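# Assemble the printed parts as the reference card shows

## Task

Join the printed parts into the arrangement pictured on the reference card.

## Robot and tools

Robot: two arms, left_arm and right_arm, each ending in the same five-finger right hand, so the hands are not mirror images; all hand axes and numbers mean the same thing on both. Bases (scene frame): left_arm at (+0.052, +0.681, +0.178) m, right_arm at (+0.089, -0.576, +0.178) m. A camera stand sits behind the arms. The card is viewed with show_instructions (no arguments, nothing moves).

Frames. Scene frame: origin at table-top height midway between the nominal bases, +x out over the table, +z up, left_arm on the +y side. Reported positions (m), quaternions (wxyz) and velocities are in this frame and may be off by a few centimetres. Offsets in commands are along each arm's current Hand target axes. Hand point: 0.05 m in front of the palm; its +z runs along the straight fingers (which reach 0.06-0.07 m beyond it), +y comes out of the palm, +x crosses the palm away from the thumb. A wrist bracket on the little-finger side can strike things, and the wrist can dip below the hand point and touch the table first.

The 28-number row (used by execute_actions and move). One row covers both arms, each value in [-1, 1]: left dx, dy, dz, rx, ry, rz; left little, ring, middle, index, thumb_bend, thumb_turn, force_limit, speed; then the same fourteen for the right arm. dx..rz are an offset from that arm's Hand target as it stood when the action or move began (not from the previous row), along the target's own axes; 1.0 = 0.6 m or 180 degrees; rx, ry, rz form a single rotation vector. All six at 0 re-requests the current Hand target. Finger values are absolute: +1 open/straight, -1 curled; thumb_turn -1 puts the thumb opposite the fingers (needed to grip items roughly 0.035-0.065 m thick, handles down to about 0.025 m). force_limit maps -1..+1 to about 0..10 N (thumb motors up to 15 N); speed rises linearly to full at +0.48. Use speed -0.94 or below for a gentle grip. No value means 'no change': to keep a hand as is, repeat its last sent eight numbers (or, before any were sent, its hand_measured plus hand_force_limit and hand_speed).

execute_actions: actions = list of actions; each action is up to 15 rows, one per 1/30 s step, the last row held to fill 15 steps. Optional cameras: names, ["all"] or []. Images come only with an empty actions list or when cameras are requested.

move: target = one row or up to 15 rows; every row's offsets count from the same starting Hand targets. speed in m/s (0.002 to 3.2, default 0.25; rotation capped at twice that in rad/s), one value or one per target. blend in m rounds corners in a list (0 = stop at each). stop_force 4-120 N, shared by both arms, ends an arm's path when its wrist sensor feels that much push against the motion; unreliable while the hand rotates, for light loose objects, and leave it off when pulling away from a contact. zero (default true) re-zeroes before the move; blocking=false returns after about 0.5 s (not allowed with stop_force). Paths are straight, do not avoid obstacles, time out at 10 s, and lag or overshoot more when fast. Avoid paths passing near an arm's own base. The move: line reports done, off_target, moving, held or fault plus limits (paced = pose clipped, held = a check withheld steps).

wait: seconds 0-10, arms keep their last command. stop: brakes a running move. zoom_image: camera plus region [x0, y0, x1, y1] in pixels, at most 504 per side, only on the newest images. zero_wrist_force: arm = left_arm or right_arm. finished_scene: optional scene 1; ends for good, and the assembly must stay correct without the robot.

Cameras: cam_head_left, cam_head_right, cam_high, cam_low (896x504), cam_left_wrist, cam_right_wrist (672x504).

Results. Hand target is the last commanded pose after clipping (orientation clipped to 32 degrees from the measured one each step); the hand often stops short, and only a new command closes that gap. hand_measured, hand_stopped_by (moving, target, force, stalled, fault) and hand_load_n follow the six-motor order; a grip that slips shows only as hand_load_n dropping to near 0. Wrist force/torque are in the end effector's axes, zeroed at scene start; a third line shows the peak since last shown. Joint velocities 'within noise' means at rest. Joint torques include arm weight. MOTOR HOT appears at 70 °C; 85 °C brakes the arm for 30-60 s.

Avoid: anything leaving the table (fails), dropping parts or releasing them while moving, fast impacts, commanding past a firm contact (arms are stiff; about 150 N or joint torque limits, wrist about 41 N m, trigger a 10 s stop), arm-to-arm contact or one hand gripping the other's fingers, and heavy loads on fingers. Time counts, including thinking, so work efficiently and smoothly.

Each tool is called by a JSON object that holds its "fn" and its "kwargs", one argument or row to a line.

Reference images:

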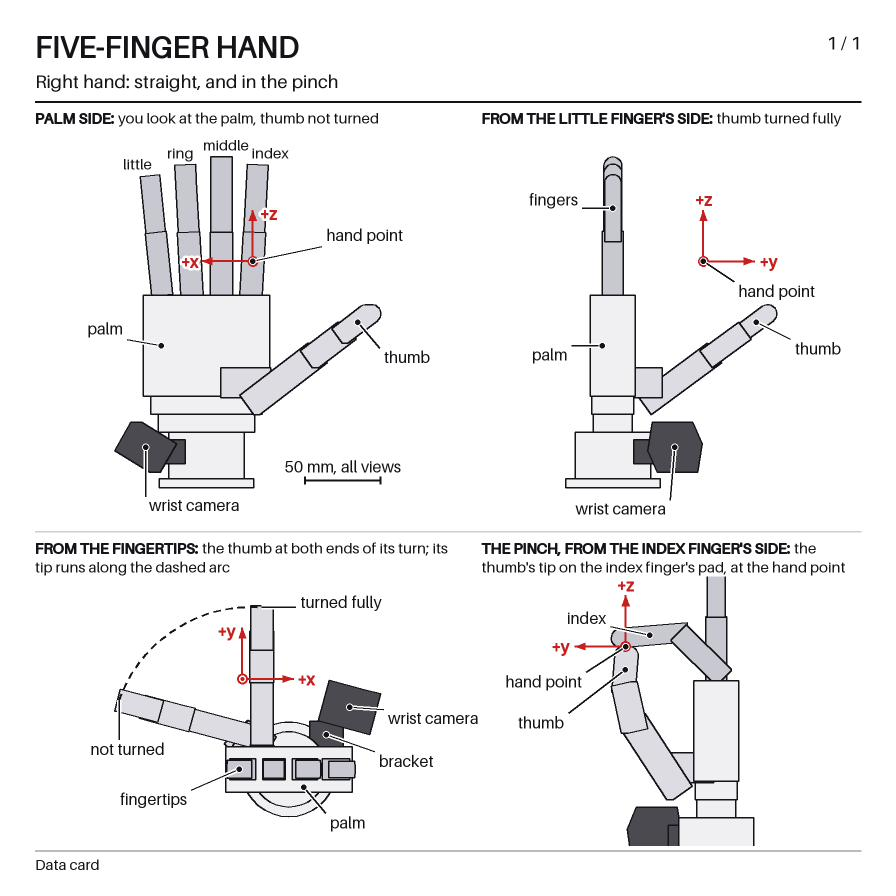

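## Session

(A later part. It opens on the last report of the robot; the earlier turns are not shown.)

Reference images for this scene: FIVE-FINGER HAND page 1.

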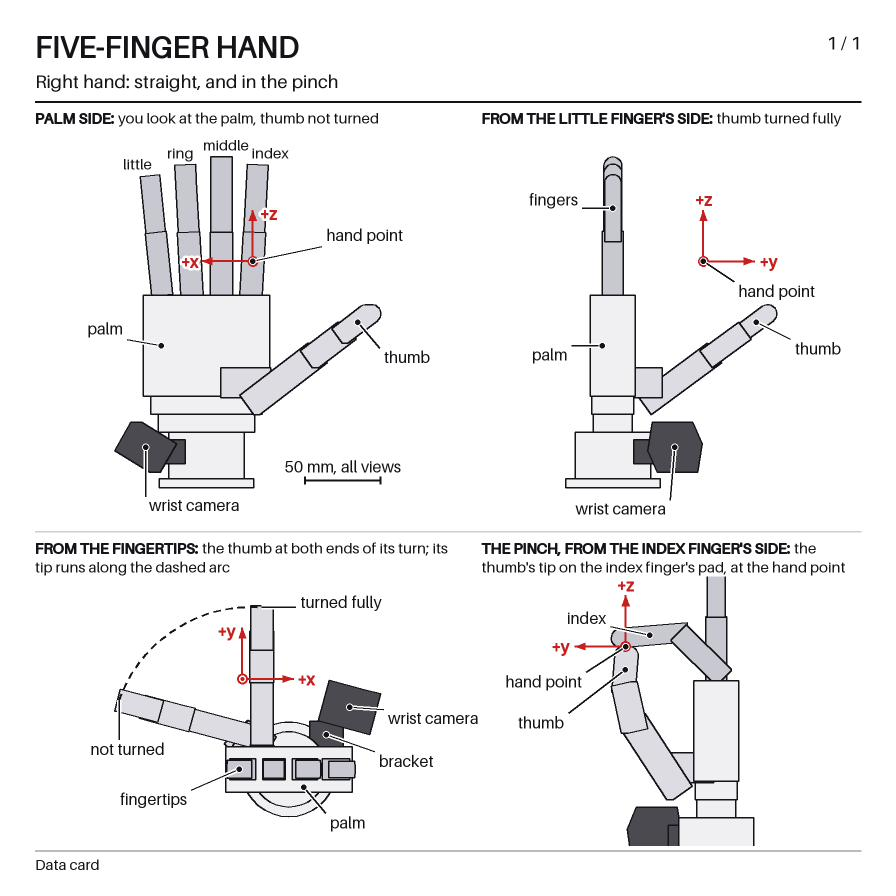

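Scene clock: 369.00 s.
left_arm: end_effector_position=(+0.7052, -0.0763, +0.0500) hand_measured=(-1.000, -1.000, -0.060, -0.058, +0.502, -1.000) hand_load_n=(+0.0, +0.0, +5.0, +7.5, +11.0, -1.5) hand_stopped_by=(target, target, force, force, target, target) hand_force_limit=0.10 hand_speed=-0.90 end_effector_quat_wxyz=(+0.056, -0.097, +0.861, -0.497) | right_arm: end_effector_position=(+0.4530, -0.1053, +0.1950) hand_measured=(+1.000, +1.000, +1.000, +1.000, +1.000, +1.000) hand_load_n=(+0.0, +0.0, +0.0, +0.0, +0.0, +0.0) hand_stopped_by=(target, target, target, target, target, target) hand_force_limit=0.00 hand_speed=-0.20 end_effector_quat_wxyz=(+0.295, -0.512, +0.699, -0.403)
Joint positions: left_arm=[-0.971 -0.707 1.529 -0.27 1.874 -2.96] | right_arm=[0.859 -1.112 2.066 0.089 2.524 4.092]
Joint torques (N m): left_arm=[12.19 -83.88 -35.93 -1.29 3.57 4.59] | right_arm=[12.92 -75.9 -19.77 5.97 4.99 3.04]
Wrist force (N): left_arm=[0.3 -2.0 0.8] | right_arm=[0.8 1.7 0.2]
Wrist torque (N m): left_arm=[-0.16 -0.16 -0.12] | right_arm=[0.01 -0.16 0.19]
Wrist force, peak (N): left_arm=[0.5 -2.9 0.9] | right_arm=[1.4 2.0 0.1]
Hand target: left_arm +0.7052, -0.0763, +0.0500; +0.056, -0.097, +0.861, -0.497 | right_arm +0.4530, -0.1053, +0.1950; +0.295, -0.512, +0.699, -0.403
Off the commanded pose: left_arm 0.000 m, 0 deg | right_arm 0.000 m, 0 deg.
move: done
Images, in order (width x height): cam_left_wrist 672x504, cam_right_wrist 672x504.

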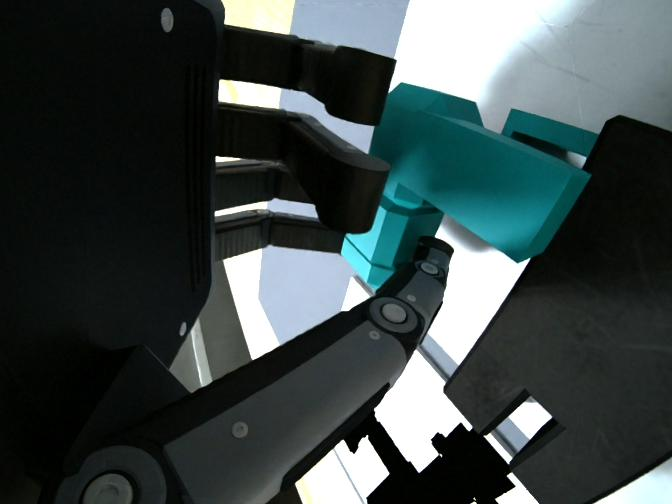

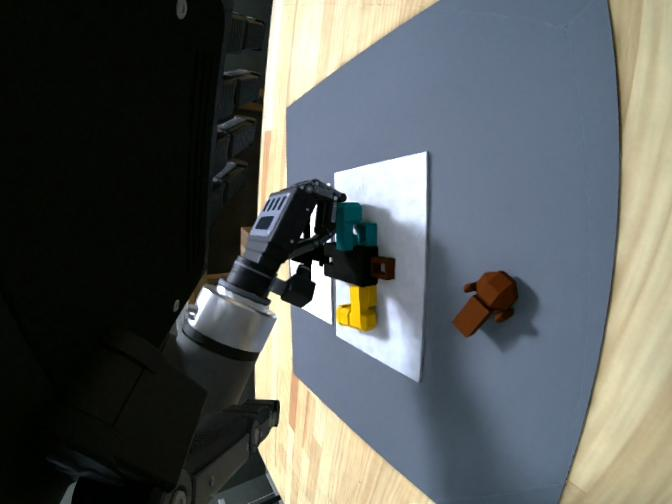

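{"fn": "move", "kwargs": {
  "target": [0.0058,0.006,0.0028,0,0,0,-1,-1,-0.45,-0.45,0.5,-1,0.1,-0.9,0,0,0,0,0,0,1,1,1,1,1,1,0,-0.2],
  "speed": 0.02,
  "stop_force": 5,
  "cameras": ["cam_left_wrist","cam_right_wrist"]
}}

{"fn": "zoom_image", "kwargs": {
  "camera": "cam_left_wrist",
  "region": [480, 90, 640, 250]
}}

{"fn": "zoom_image", "kwargs": {
  "camera": "cam_right_wrist",
  "region": [330, 190, 400, 260]
}}

Scene clock: 372.10 s.
left_arm: end_effector_position=(+0.7017, -0.0767, +0.0460) hand_measured=(-1.000, -1.000, -0.060, -0.058, +0.502, -1.000) hand_load_n=(+0.0, +0.0, +6.0, +8.5, +10.0, -1.0) hand_stopped_by=(target, target, force, force, target, target) hand_force_limit=0.10 hand_speed=-0.90 end_effector_quat_wxyz=(+0.056, -0.097, +0.861, -0.497) | right_arm: end_effector_position=(+0.4530, -0.1053, +0.1950) hand_measured=(+1.000, +1.000, +1.000, +1.000, +1.000, +1.000) hand_load_n=(+0.0, +0.0, +0.0, +0.0, +0.0, +0.0) hand_stopped_by=(target, target, target, target, target, target) hand_force_limit=0.00 hand_speed=-0.20 end_effector_quat_wxyz=(+0.295, -0.512, +0.699, -0.403)
Joint positions: left_arm=[-0.975 -0.705 1.535 -0.278 1.87 -2.962] | right_arm=[0.859 -1.112 2.066 0.089 2.524 4.092]
Joint torques (N m): left_arm=[-11.25 -82.13 -16.56 -0.65 -2.3 -2.35] | right_arm=[13 -75.07 -19.71 5.7 5.3 2.74]
Wrist force (N): left_arm=[-1.1 -3.3 2.0] | right_arm=[1.0 1.6 0.2]
Wrist torque (N m): left_arm=[-0.19 -0.08 -0.15] | right_arm=[-0.01 -0.18 0.20]
Wrist force, peak (N): left_arm=[-0.8 -3.8 2.0] | right_arm=[1.3 2.2 0.0]
Hand target: left_arm +0.7017, -0.0767, +0.0460; +0.056, -0.097, +0.861, -0.497 | right_arm +0.4530, -0.1053, +0.1950; +0.295, -0.512, +0.699, -0.403
Off the commanded pose: left_arm 0.000 m, 0 deg | right_arm 0.000 m, 0 deg.
move: done
Images, in order (width x height): cam_left_wrist 672x504, cam_right_wrist 672x504.

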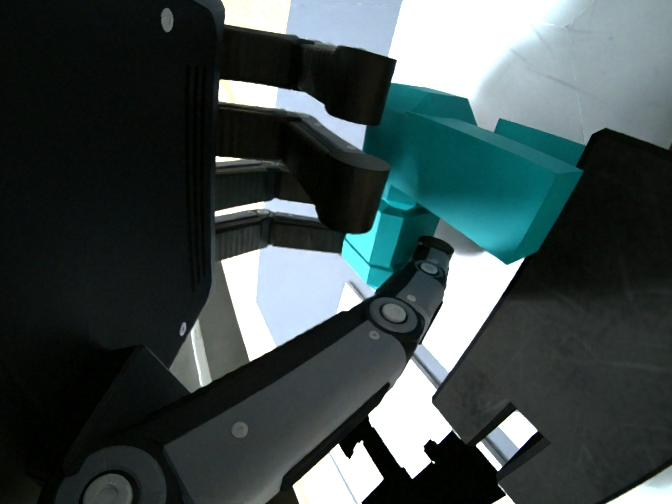

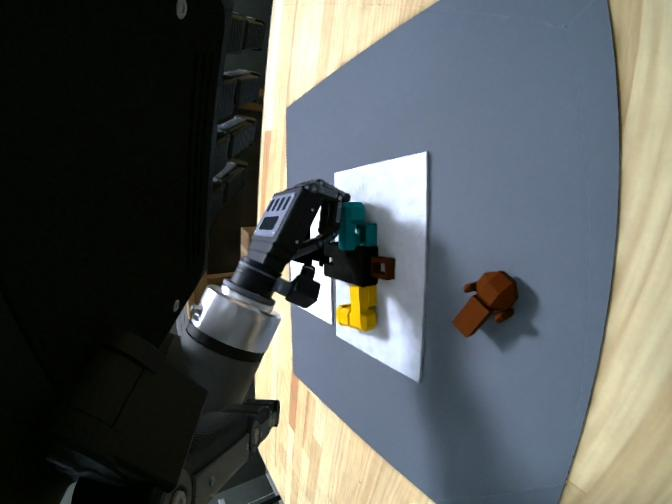

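Scaled by 3.150 from the camera's 672x504 image, which has a finer 960x720 frame.

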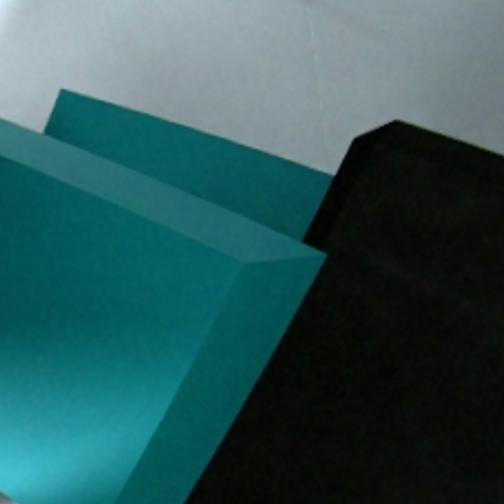

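Scaled by 7.200 from the camera's 672x504 image, which has a finer 960x720 frame.

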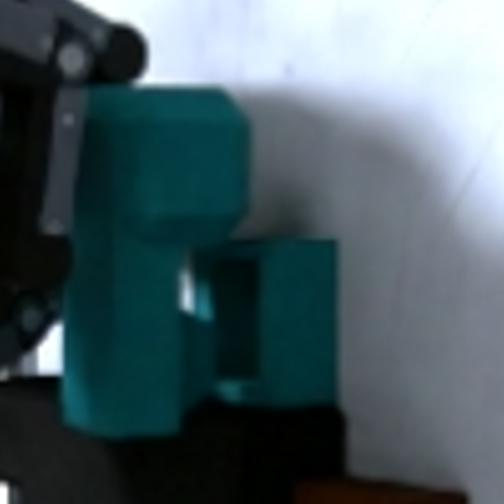

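{"fn": "move", "kwargs": {
  "target": [
    [0.0053,-0.0044,0.001,0,0,0,-1,-1,-0.45,-0.45,0.5,-1,0.1,-0.9,0,0,0,0,0,0,1,1,1,1,1,1,0,-0.2],
    [0.0053,0.0043,0.006,0,0,0,-1,-1,-0.45,-0.45,0.5,-1,0.1,-0.9,0,0,0,0,0,0,1,1,1,1,1,1,0,-0.2]
  ],
  "speed": 0.015,
  "stop_force": 5,
  "cameras": ["cam_left_wrist","cam_right_wrist"]
}}

{"fn": "zoom_image", "kwargs": {
  "camera": "cam_left_wrist",
  "region": [480, 90, 640, 250]
}}

{"fn": "zoom_image", "kwargs": {
  "camera": "cam_right_wrist",
  "region": [330, 190, 400, 260]
}}

Scene clock: 375.47 s.
left_arm: end_effector_position=(+0.6990, -0.0792, +0.0420) hand_measured=(-1.000, -1.000, -0.060, -0.058, +0.502, -1.000) hand_load_n=(+0.0, +0.0, +5.5, +8.0, +11.5, -1.0) hand_stopped_by=(target, target, force, force, target, target) hand_force_limit=0.10 hand_speed=-0.90 end_effector_quat_wxyz=(+0.056, -0.097, +0.861, -0.497) | right_arm: end_effector_position=(+0.4530, -0.1053, +0.1950) hand_measured=(+1.000, +1.000, +1.000, +1.000, +1.000, +1.000) hand_load_n=(+0.0, +0.0, +0.0, +0.0, +0.0, -0.5) hand_stopped_by=(target, target, target, target, target, target) hand_force_limit=0.00 hand_speed=-0.20 end_effector_quat_wxyz=(+0.295, -0.512, +0.699, -0.403)
Joint positions: left_arm=[-0.979 -0.701 1.535 -0.284 1.866 -2.964] | right_arm=[0.859 -1.112 2.066 0.089 2.524 4.092]
Joint torques (N m): left_arm=[-11.43 -84.14 -35.3 -1.23 -2.1 -2.34] | right_arm=[15.92 -73.34 -21.12 6.04 4.6 2.79]
Wrist force (N): left_arm=[0.2 -2.8 0.5] | right_arm=[1.2 1.5 0.1]
Wrist torque (N m): left_arm=[-0.27 -0.10 -0.14] | right_arm=[-0.02 -0.20 0.20]
Wrist force, peak (N): left_arm=[-1.0 -4.0 2.1] | right_arm=[1.3 2.0 0.5]
Hand target: left_arm +0.6990, -0.0792, +0.0420; +0.056, -0.097, +0.861, -0.497 | right_arm +0.4530, -0.1053, +0.1950; +0.295, -0.512, +0.699, -0.403
Off the commanded pose: left_arm 0.000 m, 0 deg | right_arm 0.000 m, 0 deg.
move: done
Images, in order (width x height): cam_left_wrist 672x504, cam_right_wrist 672x504.

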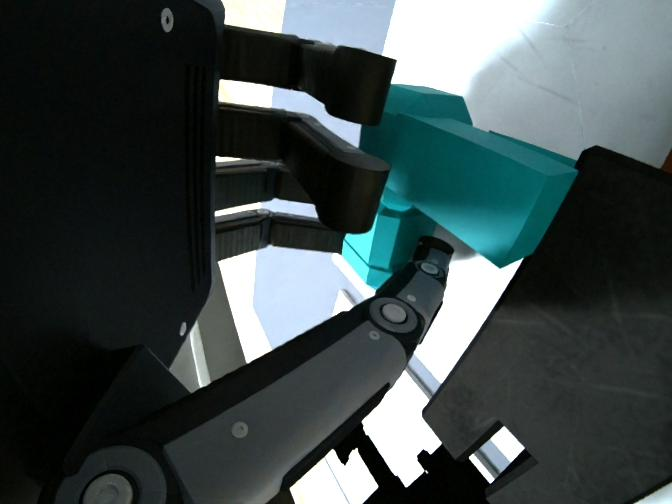

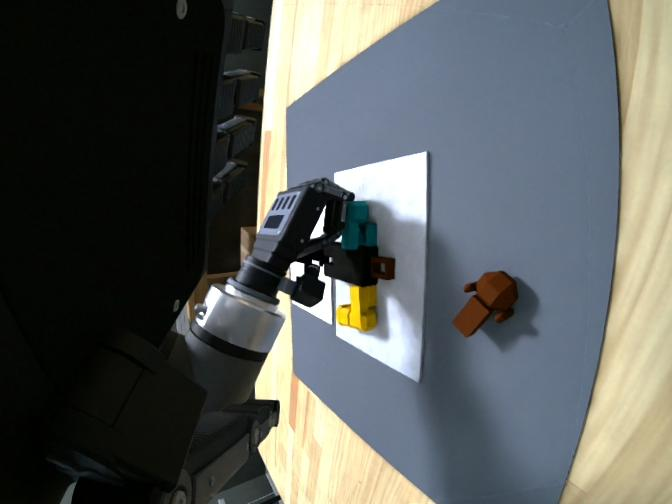

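Scaled by 3.150 from the camera's 672x504 image, which has a finer 960x720 frame.

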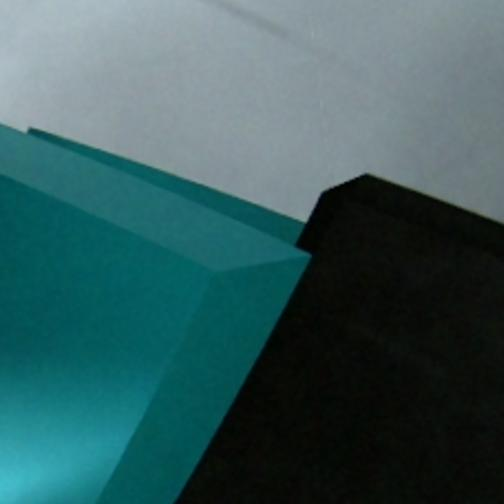

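Scaled by 7.200 from the camera's 672x504 image, which has a finer 960x720 frame.

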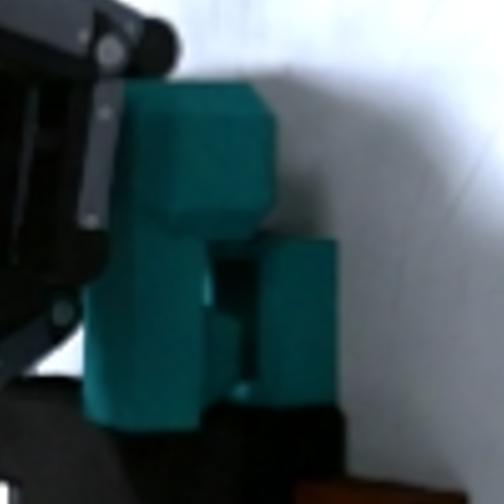

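{"fn": "zoom_image", "kwargs": {
  "camera": "cam_right_wrist",
  "region": [335, 198, 385, 256]
}}

{"fn": "zoom_image", "kwargs": {
  "camera": "cam_left_wrist",
  "region": [340, 70, 600, 300]
}}

Scaled by 8.690 from the camera's 672x504 image, which has a finer 960x720 frame.

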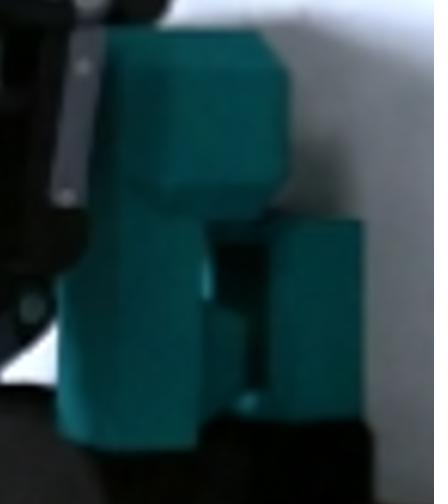

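Scaled by 1.938 from the camera's 672x504 image, which has a finer 960x720 frame.

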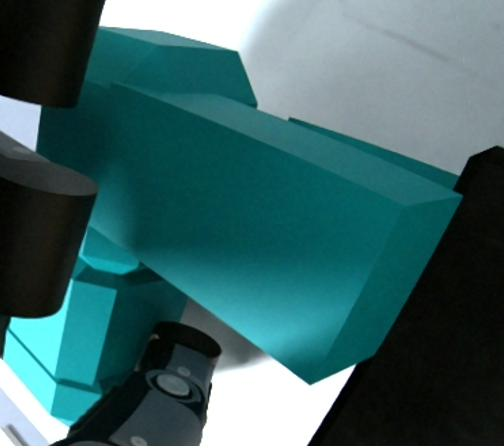

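{"fn": "wait", "kwargs": {
  "seconds": 0,
  "cameras": ["cam_low","cam_head_right","cam_high"]
}}

{"fn": "zoom_image", "kwargs": {
  "camera": "cam_low",
  "region": [370, 255, 510, 345]
}}

Scene clock: 379.57 s.
left_arm: end_effector_position=(+0.6990, -0.0792, +0.0420) hand_measured=(-1.000, -1.000, -0.060, -0.058, +0.502, -1.000) hand_load_n=(+0.0, +0.5, +5.0, +8.0, +11.0, -1.0) hand_stopped_by=(target, target, force, force, target, target) hand_force_limit=0.10 hand_speed=-0.90 end_effector_quat_wxyz=(+0.056, -0.097, +0.861, -0.497) | right_arm: end_effector_position=(+0.4530, -0.1053, +0.1950) hand_measured=(+1.000, +1.000, +1.000, +1.000, +1.000, +1.000) hand_load_n=(+0.0, +0.0, +0.0, +0.0, +0.0, +0.0) hand_stopped_by=(target, target, target, target, target, target) hand_force_limit=0.00 hand_speed=-0.20 end_effector_quat_wxyz=(+0.295, -0.512, +0.699, -0.403)
Joint positions: left_arm=[-0.979 -0.701 1.535 -0.284 1.866 -2.964] | right_arm=[0.859 -1.112 2.066 0.089 2.524 4.092]
Joint torques (N m): left_arm=[-11.43 -82.36 -35.8 -1.3 -2.47 -2.59] | right_arm=[13.92 -74.77 -21.41 5.84 4.76 2.52]
Wrist force (N): left_arm=[0.3 -2.4 0.5] | right_arm=[1.3 1.4 0.4]
Wrist torque (N m): left_arm=[-0.20 -0.12 -0.11] | right_arm=[-0.04 -0.22 0.21]
Wrist force, peak (N): left_arm=[0.7 -3.1 0.6] | right_arm=[1.1 2.1 0.5]
Hand target: left_arm +0.6990, -0.0792, +0.0420; +0.056, -0.097, +0.861, -0.497 | right_arm +0.4530, -0.1053, +0.1950; +0.295, -0.512, +0.699, -0.403
Off the commanded pose: left_arm 0.000 m, 0 deg | right_arm 0.000 m, 0 deg.
Images, in order (width x height): cam_head_right 896x504, cam_high 896x504, cam_low 896x504.

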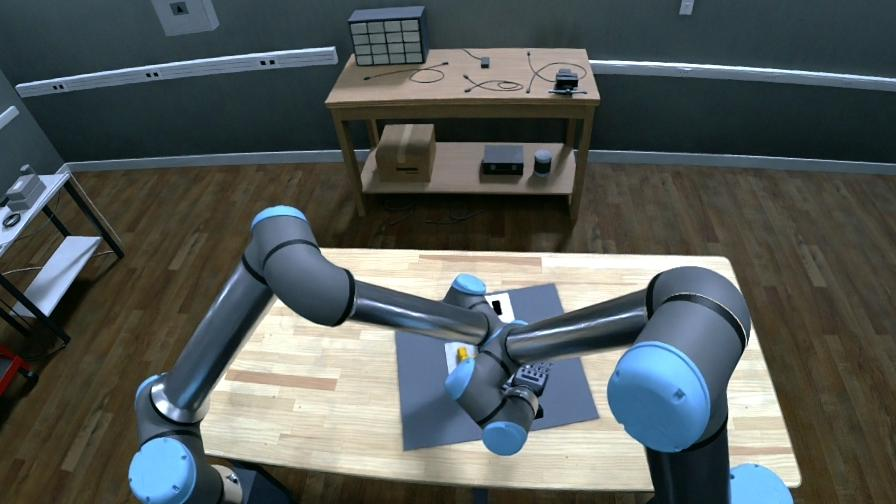

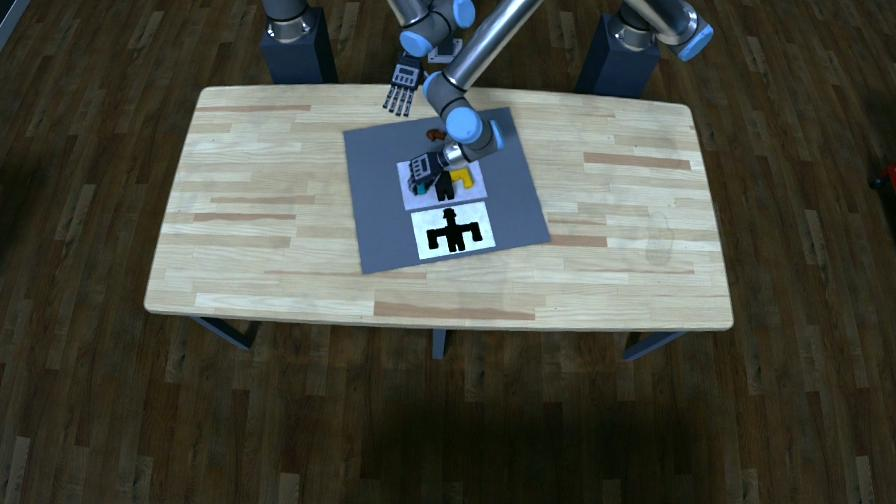

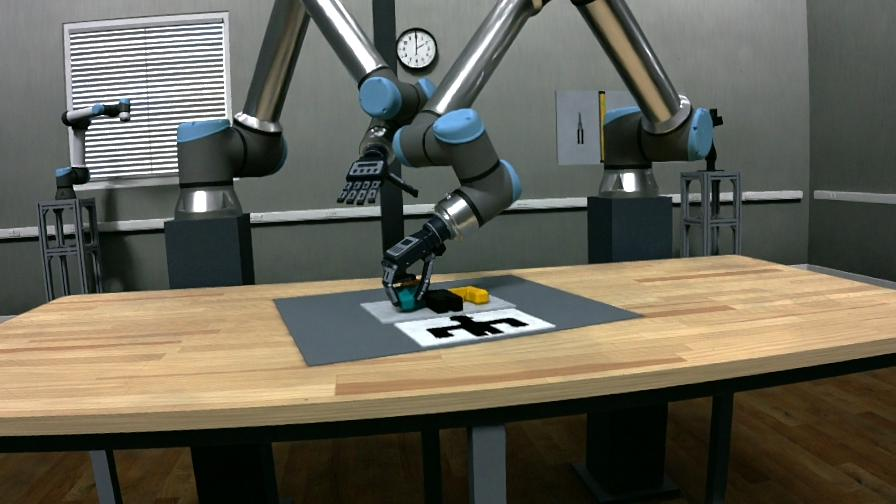

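Scaled by 3.600.

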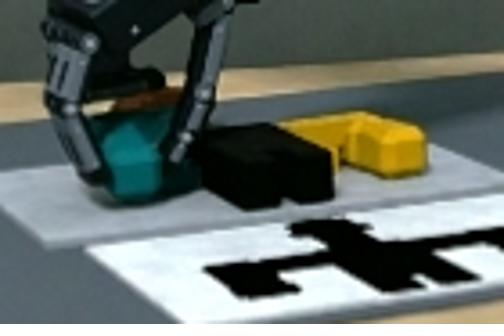

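{"fn": "move", "kwargs": {
  "target": [
    [0,-0.0087,-0.005,0,0,0,-1,-1,-0.45,-0.45,0.5,-1,0.1,-0.9,0,0,0,0,0,0,1,1,1,1,1,1,0,-0.2],
    [0,-0.0087,-0.005,0,-0.0306,0.0529,-1,-1,-0.45,-0.45,0.5,-1,0.1,-0.9,0,0,0,0,0,0,1,1,1,1,1,1,0,-0.2]
  ],
  "speed": [0.02,0.1],
  "cameras": ["cam_left_wrist","cam_right_wrist","cam_low"]
}}

{"fn": "zoom_image", "kwargs": {
  "camera": "cam_right_wrist",
  "region": [335, 198, 385, 256]
}}

{"fn": "zoom_image", "kwargs": {
  "camera": "cam_left_wrist",
  "region": [340, 70, 600, 300]
}}

{"fn": "zoom_image", "kwargs": {
  "camera": "cam_low",
  "region": [370, 255, 470, 335]
}}

Scene clock: 382.83 s.
left_arm: end_effector_position=(+0.6990, -0.0792, +0.0480) hand_measured=(-1.000, -1.000, -0.060, -0.058, +0.502, -1.000) hand_load_n=(+0.5, +0.5, +7.0, +7.5, +11.5, -3.0) hand_stopped_by=(target, target, force, force, target, target) hand_force_limit=0.10 hand_speed=-0.90 end_effector_quat_wxyz=(+0.138, -0.050, +0.862, -0.485) | right_arm: end_effector_position=(+0.4530, -0.1053, +0.1950) hand_measured=(+1.000, +1.000, +1.000, +1.000, +1.000, +1.000) hand_load_n=(+0.0, +0.0, +0.0, +0.0, +0.0, +0.0) hand_stopped_by=(target, target, target, target, target, target) hand_force_limit=0.00 hand_speed=-0.20 end_effector_quat_wxyz=(+0.295, -0.512, +0.699, -0.403)
Joint positions: left_arm=[-1.022 -0.722 1.586 -0.343 1.737 -2.826] | right_arm=[0.859 -1.112 2.066 0.089 2.524 4.092]
Joint torques (N m): left_arm=[-9.35 -101.55 -17.47 -1.25 -3.19 4.48] | right_arm=[14.58 -73.52 -21.76 5.99 4.95 2.3]
Wrist force (N): left_arm=[0.1 -2.7 1.2] | right_arm=[0.7 1.5 0.2]
Wrist torque (N m): left_arm=[-0.25 -0.11 -0.20] | right_arm=[-0.02 -0.14 0.18]
Wrist force, peak (N): left_arm=[0.8 -2.8 1.8] | right_arm=[1.4 2.0 -0.4]
Hand target: left_arm +0.6990, -0.0792, +0.0480; +0.139, -0.049, +0.862, -0.485 | right_arm +0.4530, -0.1053, +0.1950; +0.295, -0.512, +0.699, -0.403
Off the commanded pose: left_arm 0.000 m, 0 deg | right_arm 0.000 m, 0 deg.
move: done
Images, in order (width x height): cam_low 896x504, cam_left_wrist 672x504, cam_right_wrist 672x504.

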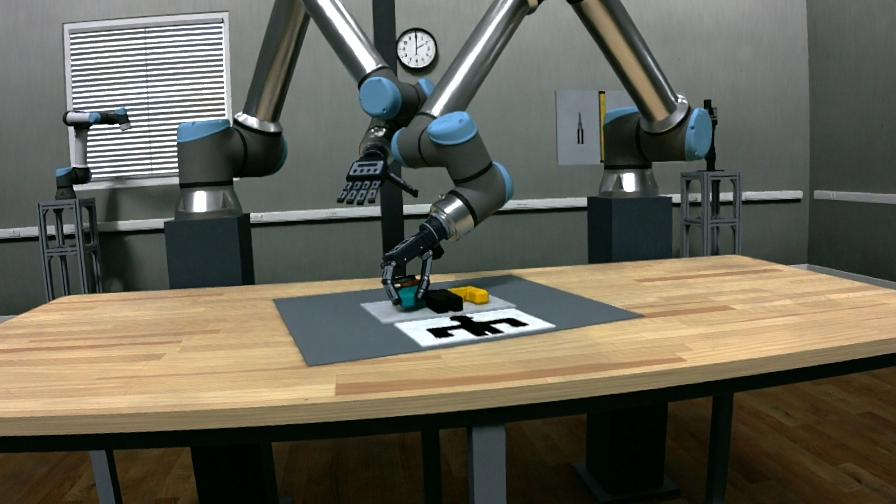

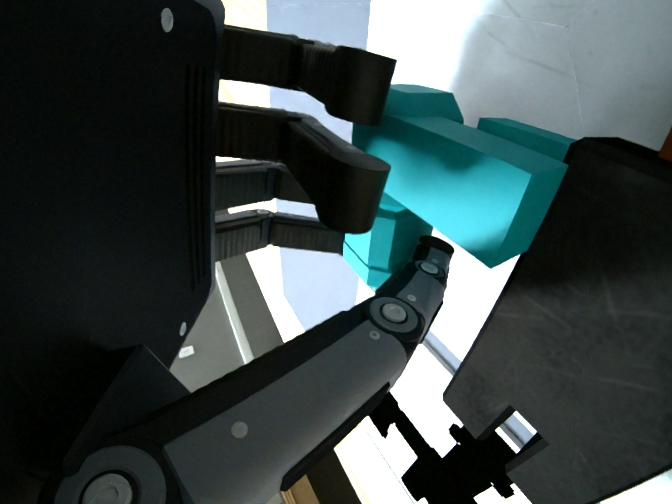

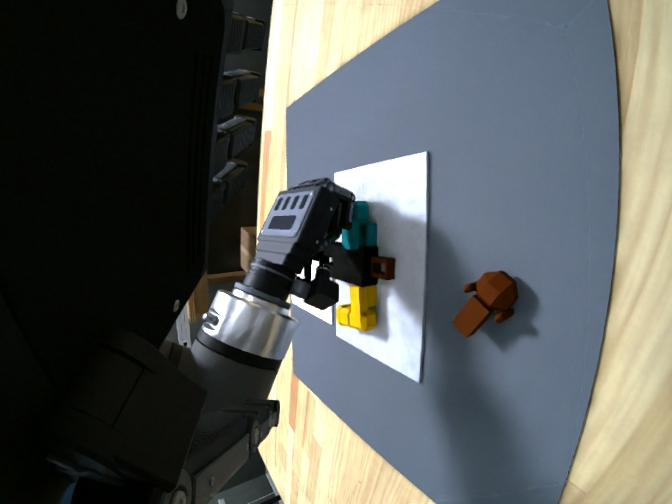

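Scaled by 8.690 from the camera's 672x504 image, which has a finer 960x720 frame.

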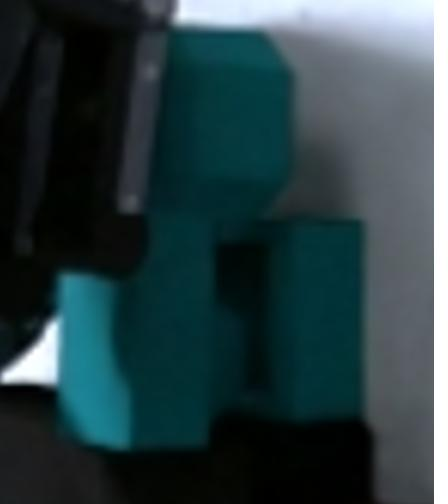

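Scaled by 1.938 from the camera's 672x504 image, which has a finer 960x720 frame.

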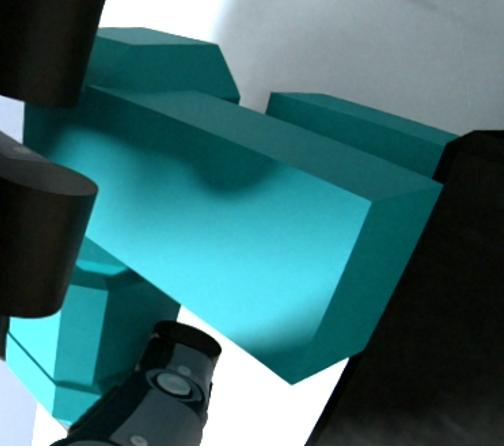

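Scaled by 5.040.

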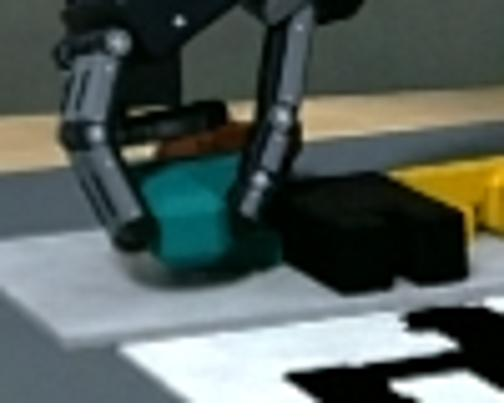

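{"fn": "zoom_image", "kwargs": {
  "camera": "cam_left_wrist",
  "region": [470, 100, 600, 220]
}}

{"fn": "zoom_image", "kwargs": {
  "camera": "cam_right_wrist",
  "region": [335, 270, 385, 328]
}}

Scaled by 3.877 from the camera's 672x504 image, which has a finer 960x720 frame.

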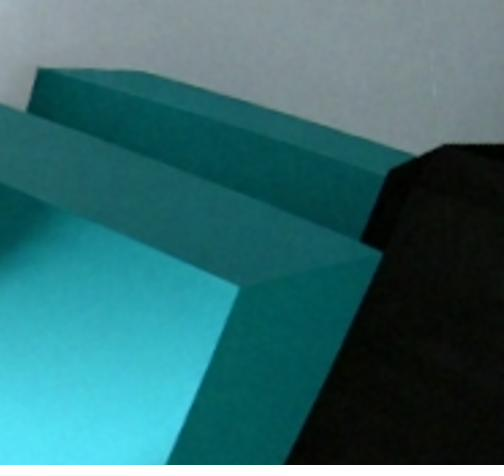

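Scaled by 8.690 from the camera's 672x504 image, which has a finer 960x720 frame.

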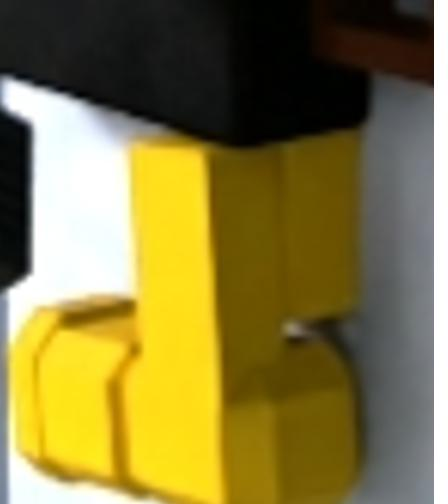

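{"fn": "move", "kwargs": {
  "target": [0.0017,0.0135,0.0098,0,0,0,-1,-1,-0.45,-0.45,0.5,-1,0.1,-0.9,0,0,0,0,0,0,1,1,1,1,1,1,0,-0.2],
  "speed": 0.008,
  "stop_force": 5,
  "cameras": ["cam_left_wrist","cam_right_wrist","cam_low"]
}}

{"fn": "zoom_image", "kwargs": {
  "camera": "cam_left_wrist",
  "region": [470, 100, 600, 220]
}}

{"fn": "zoom_image", "kwargs": {
  "camera": "cam_right_wrist",
  "region": [335, 198, 385, 256]
}}

Scene clock: 391.00 s.
left_arm: end_effector_position=(+0.7001, -0.0801, +0.0381) hand_measured=(-1.000, -1.000, -0.060, -0.058, +0.504, -1.000) hand_load_n=(+0.0, +0.0, +6.5, +8.5, +13.0, -3.0) hand_stopped_by=(target, target, force, force, target, target) hand_force_limit=0.10 hand_speed=-0.90 end_effector_quat_wxyz=(+0.139, -0.049, +0.862, -0.485) | right_arm: end_effector_position=(+0.4530, -0.1053, +0.1950) hand_measured=(+1.000, +1.000, +1.000, +1.000, +1.000, +1.000) hand_load_n=(+0.0, +0.0, +0.0, +0.0, +0.0, +0.0) hand_stopped_by=(target, target, target, target, target, target) hand_force_limit=0.00 hand_speed=-0.20 end_effector_quat_wxyz=(+0.295, -0.512, +0.699, -0.403)
Joint positions: left_arm=[-1.021 -0.708 1.582 -0.352 1.737 -2.826] | right_arm=[0.859 -1.112 2.066 0.089 2.524 4.092]
Joint torques (N m): left_arm=[11.61 -83.61 -33.75 -1.24 2.34 4.63] | right_arm=[13.52 -73.63 -22.15 5.98 4.63 2.18]
Wrist force (N): left_arm=[0.0 -2.6 1.7] | right_arm=[0.7 0.9 0.6]
Wrist torque (N m): left_arm=[-0.30 -0.12 -0.16] | right_arm=[-0.13 -0.14 0.16]
Wrist force, peak (N): left_arm=[0.7 -3.3 1.3] | right_arm=[1.2 2.1 0.3]
Hand target: left_arm +0.7001, -0.0801, +0.0381; +0.139, -0.049, +0.862, -0.485 | right_arm +0.4530, -0.1053, +0.1950; +0.295, -0.512, +0.699, -0.403
Off the commanded pose: left_arm 0.000 m, 0 deg | right_arm 0.000 m, 0 deg.
move: done
Images, in order (width x height): cam_low 896x504, cam_left_wrist 672x504, cam_right_wrist 672x504.

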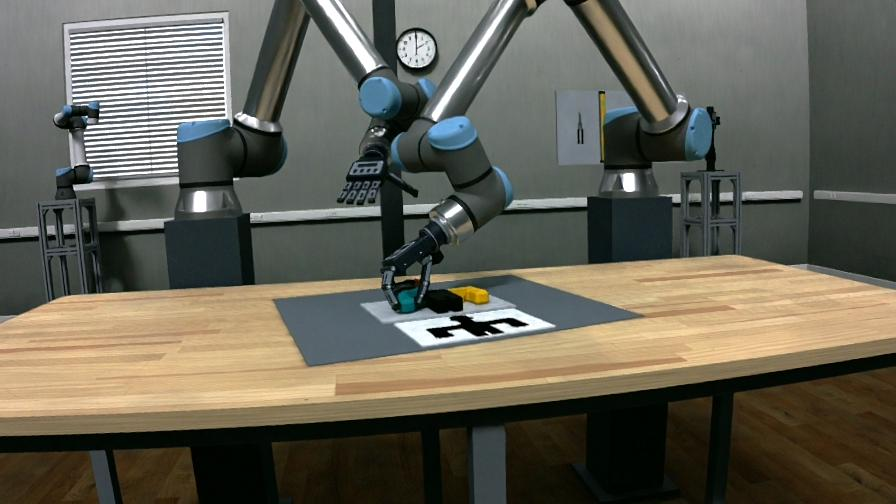

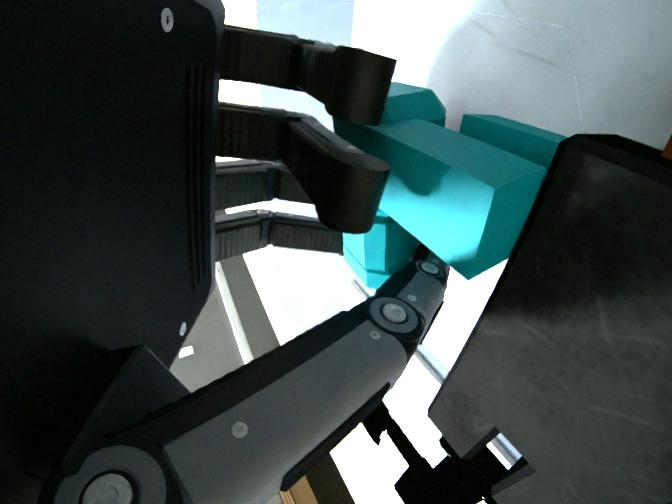

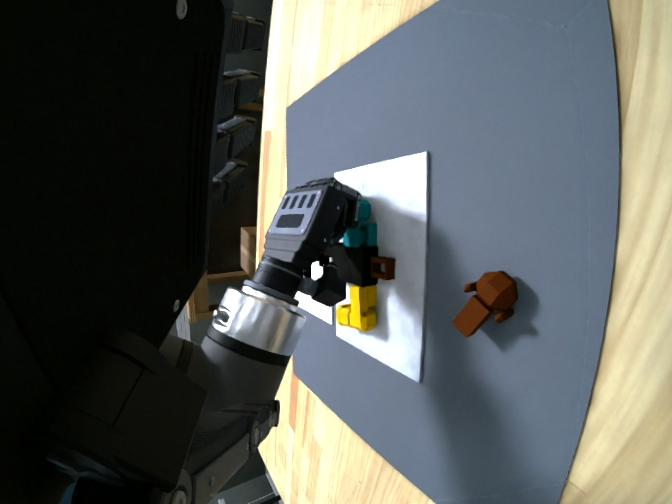

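Scaled by 3.877 from the camera's 672x504 image, which has a finer 960x720 frame.

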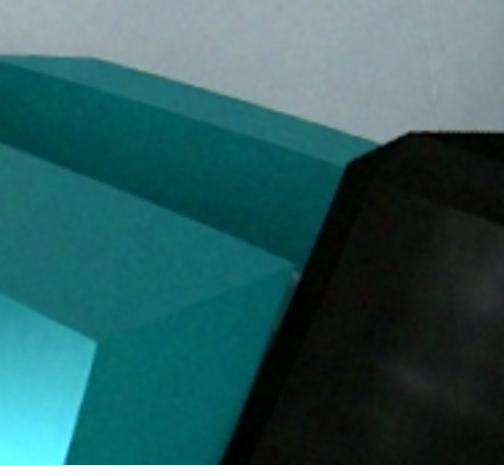

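Scaled by 8.690 from the camera's 672x504 image, which has a finer 960x720 frame.

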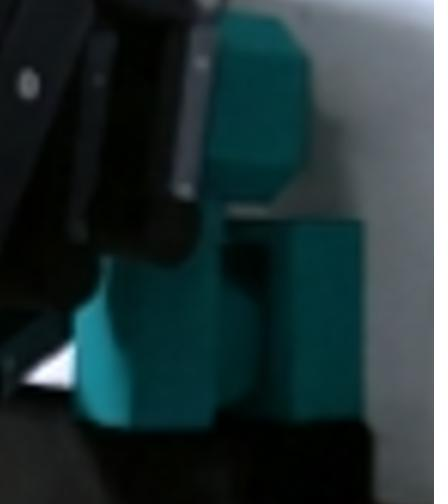

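{"fn": "move", "kwargs": {
  "target": [
    [-0.0174,-0.0894,-0.0423,0,0,0,-1,-1,-0.45,-0.45,0.5,-1,0.1,-0.9,0,0,0,0,0,0,1,1,1,1,1,1,0,-0.2],
    [-0.053,0.1522,-0.4361,0,0.0306,-0.0529,-1,-1,-0.45,-0.45,0.5,-1,0.1,-0.9,0,0,0,0,0,0,1,1,1,1,1,1,0,-0.2]
  ],
  "speed": [0.06,0.15],
  "blend": 0.01,
  "cameras": ["cam_left_wrist","cam_right_wrist","cam_low"]
}}

{"fn": "zoom_image", "kwargs": {
  "camera": "cam_low",
  "region": [480, 205, 600, 300]
}}

Scene clock: 395.23 s.
left_arm: end_effector_position=(+0.7002, -0.0835, +0.0784) hand_measured=(-1.000, -1.000, -0.060, -0.058, +0.504, -1.000) hand_load_n=(+0.0, +0.0, +4.5, +7.5, +14.0, -0.5) hand_stopped_by=(target, target, force, force, target, target) hand_force_limit=0.10 hand_speed=-0.90 end_effector_quat_wxyz=(+0.139, -0.049, +0.862, -0.485) | right_arm: end_effector_position=(+0.4530, -0.1053, +0.1950) hand_measured=(+1.000, +1.000, +1.000, +1.000, +1.000, +1.000) hand_load_n=(+0.0, +0.0, +0.0, +0.0, -0.5, -0.5) hand_stopped_by=(target, target, target, target, target, target) hand_force_limit=0.00 hand_speed=-0.20 end_effector_quat_wxyz=(+0.295, -0.512, +0.699, -0.403)
Joint positions: left_arm=[-1.023 -0.755 1.578 -0.302 1.736 -2.827] | right_arm=[0.859 -1.112 2.066 0.089 2.524 4.092]
Joint torques (N m): left_arm=[4.64 -87.25 -20.01 -0.93 0.4 -0.43] | right_arm=[15.5 -71.95 -22.63 6 4.55 2.6]
Wrist force (N): left_arm=[-0.2 -0.6 0.3] | right_arm=[1.0 1.9 0.1]
Wrist torque (N m): left_arm=[-0.14 -0.04 -0.10] | right_arm=[0.04 -0.18 0.20]
Wrist force, peak (N): left_arm=[-0.6 -3.5 -0.3] | right_arm=[1.3 2.2 0.4]
Hand target: left_arm +0.7002, -0.0834, +0.0781; +0.139, -0.049, +0.862, -0.485 (not the last commanded pose) | right_arm +0.4530, -0.1053, +0.1950; +0.295, -0.512, +0.699, -0.403
Off the commanded pose: left_arm 0.277 m, 11 deg | right_arm 0.000 m, 0 deg.
move: held (left_arm; a check stopped the path); path passed 0 of 2 targets; limits=held
pose unreachable (left arm): on one or more control steps of this call, first in action 0 (counted from 0), this arm could not follow its commanded pose, so it was not sent that pose on those steps. It may still have moved: this result reports where it is.
cause: moving toward the commanded pose would bring a part of the arm too close to another arm (a part of this arm just beyond joint 3 (elbow) and a part of the right arm just beyond its joint 3 (elbow), at the place that arm is still heading or pushing toward).
Images, in order (width x height): cam_low 896x504, cam_left_wrist 672x504, cam_right_wrist 672x504.

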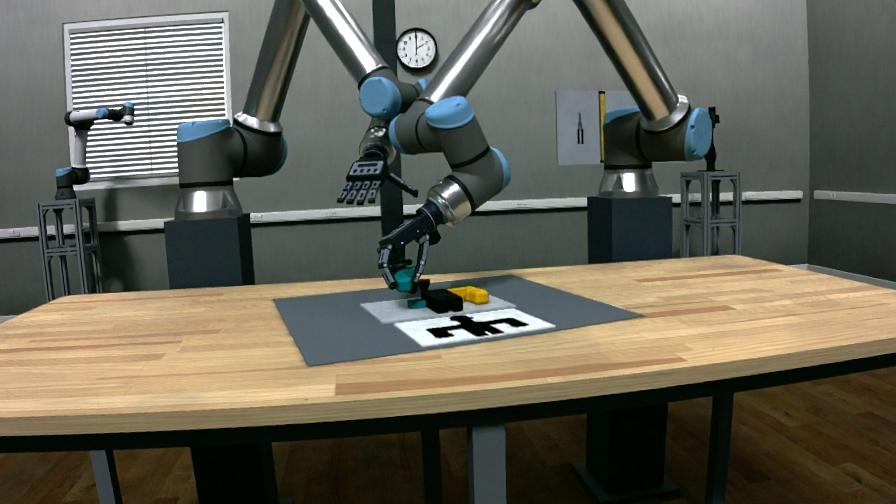

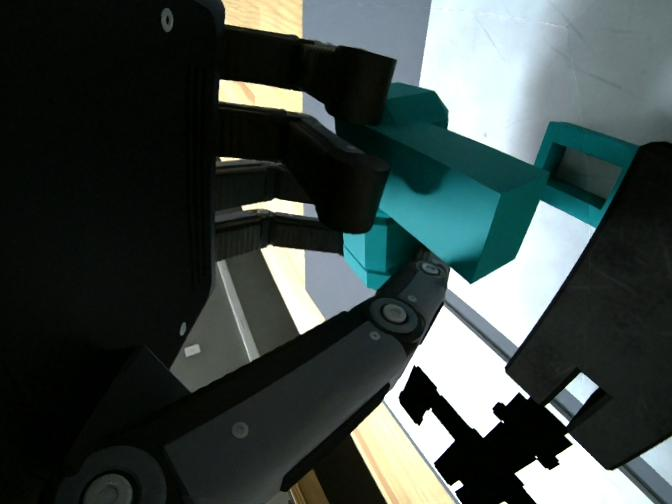

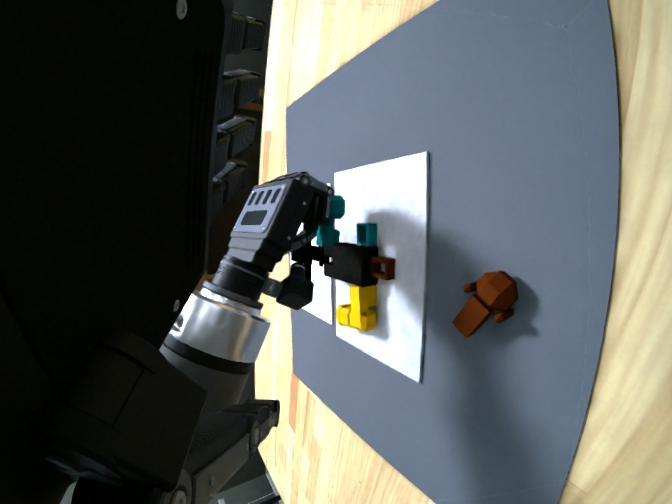

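Scaled by 4.200.

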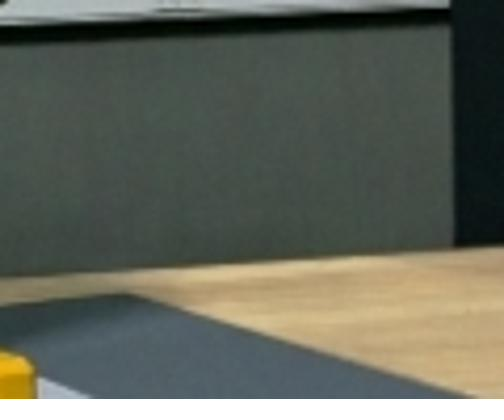

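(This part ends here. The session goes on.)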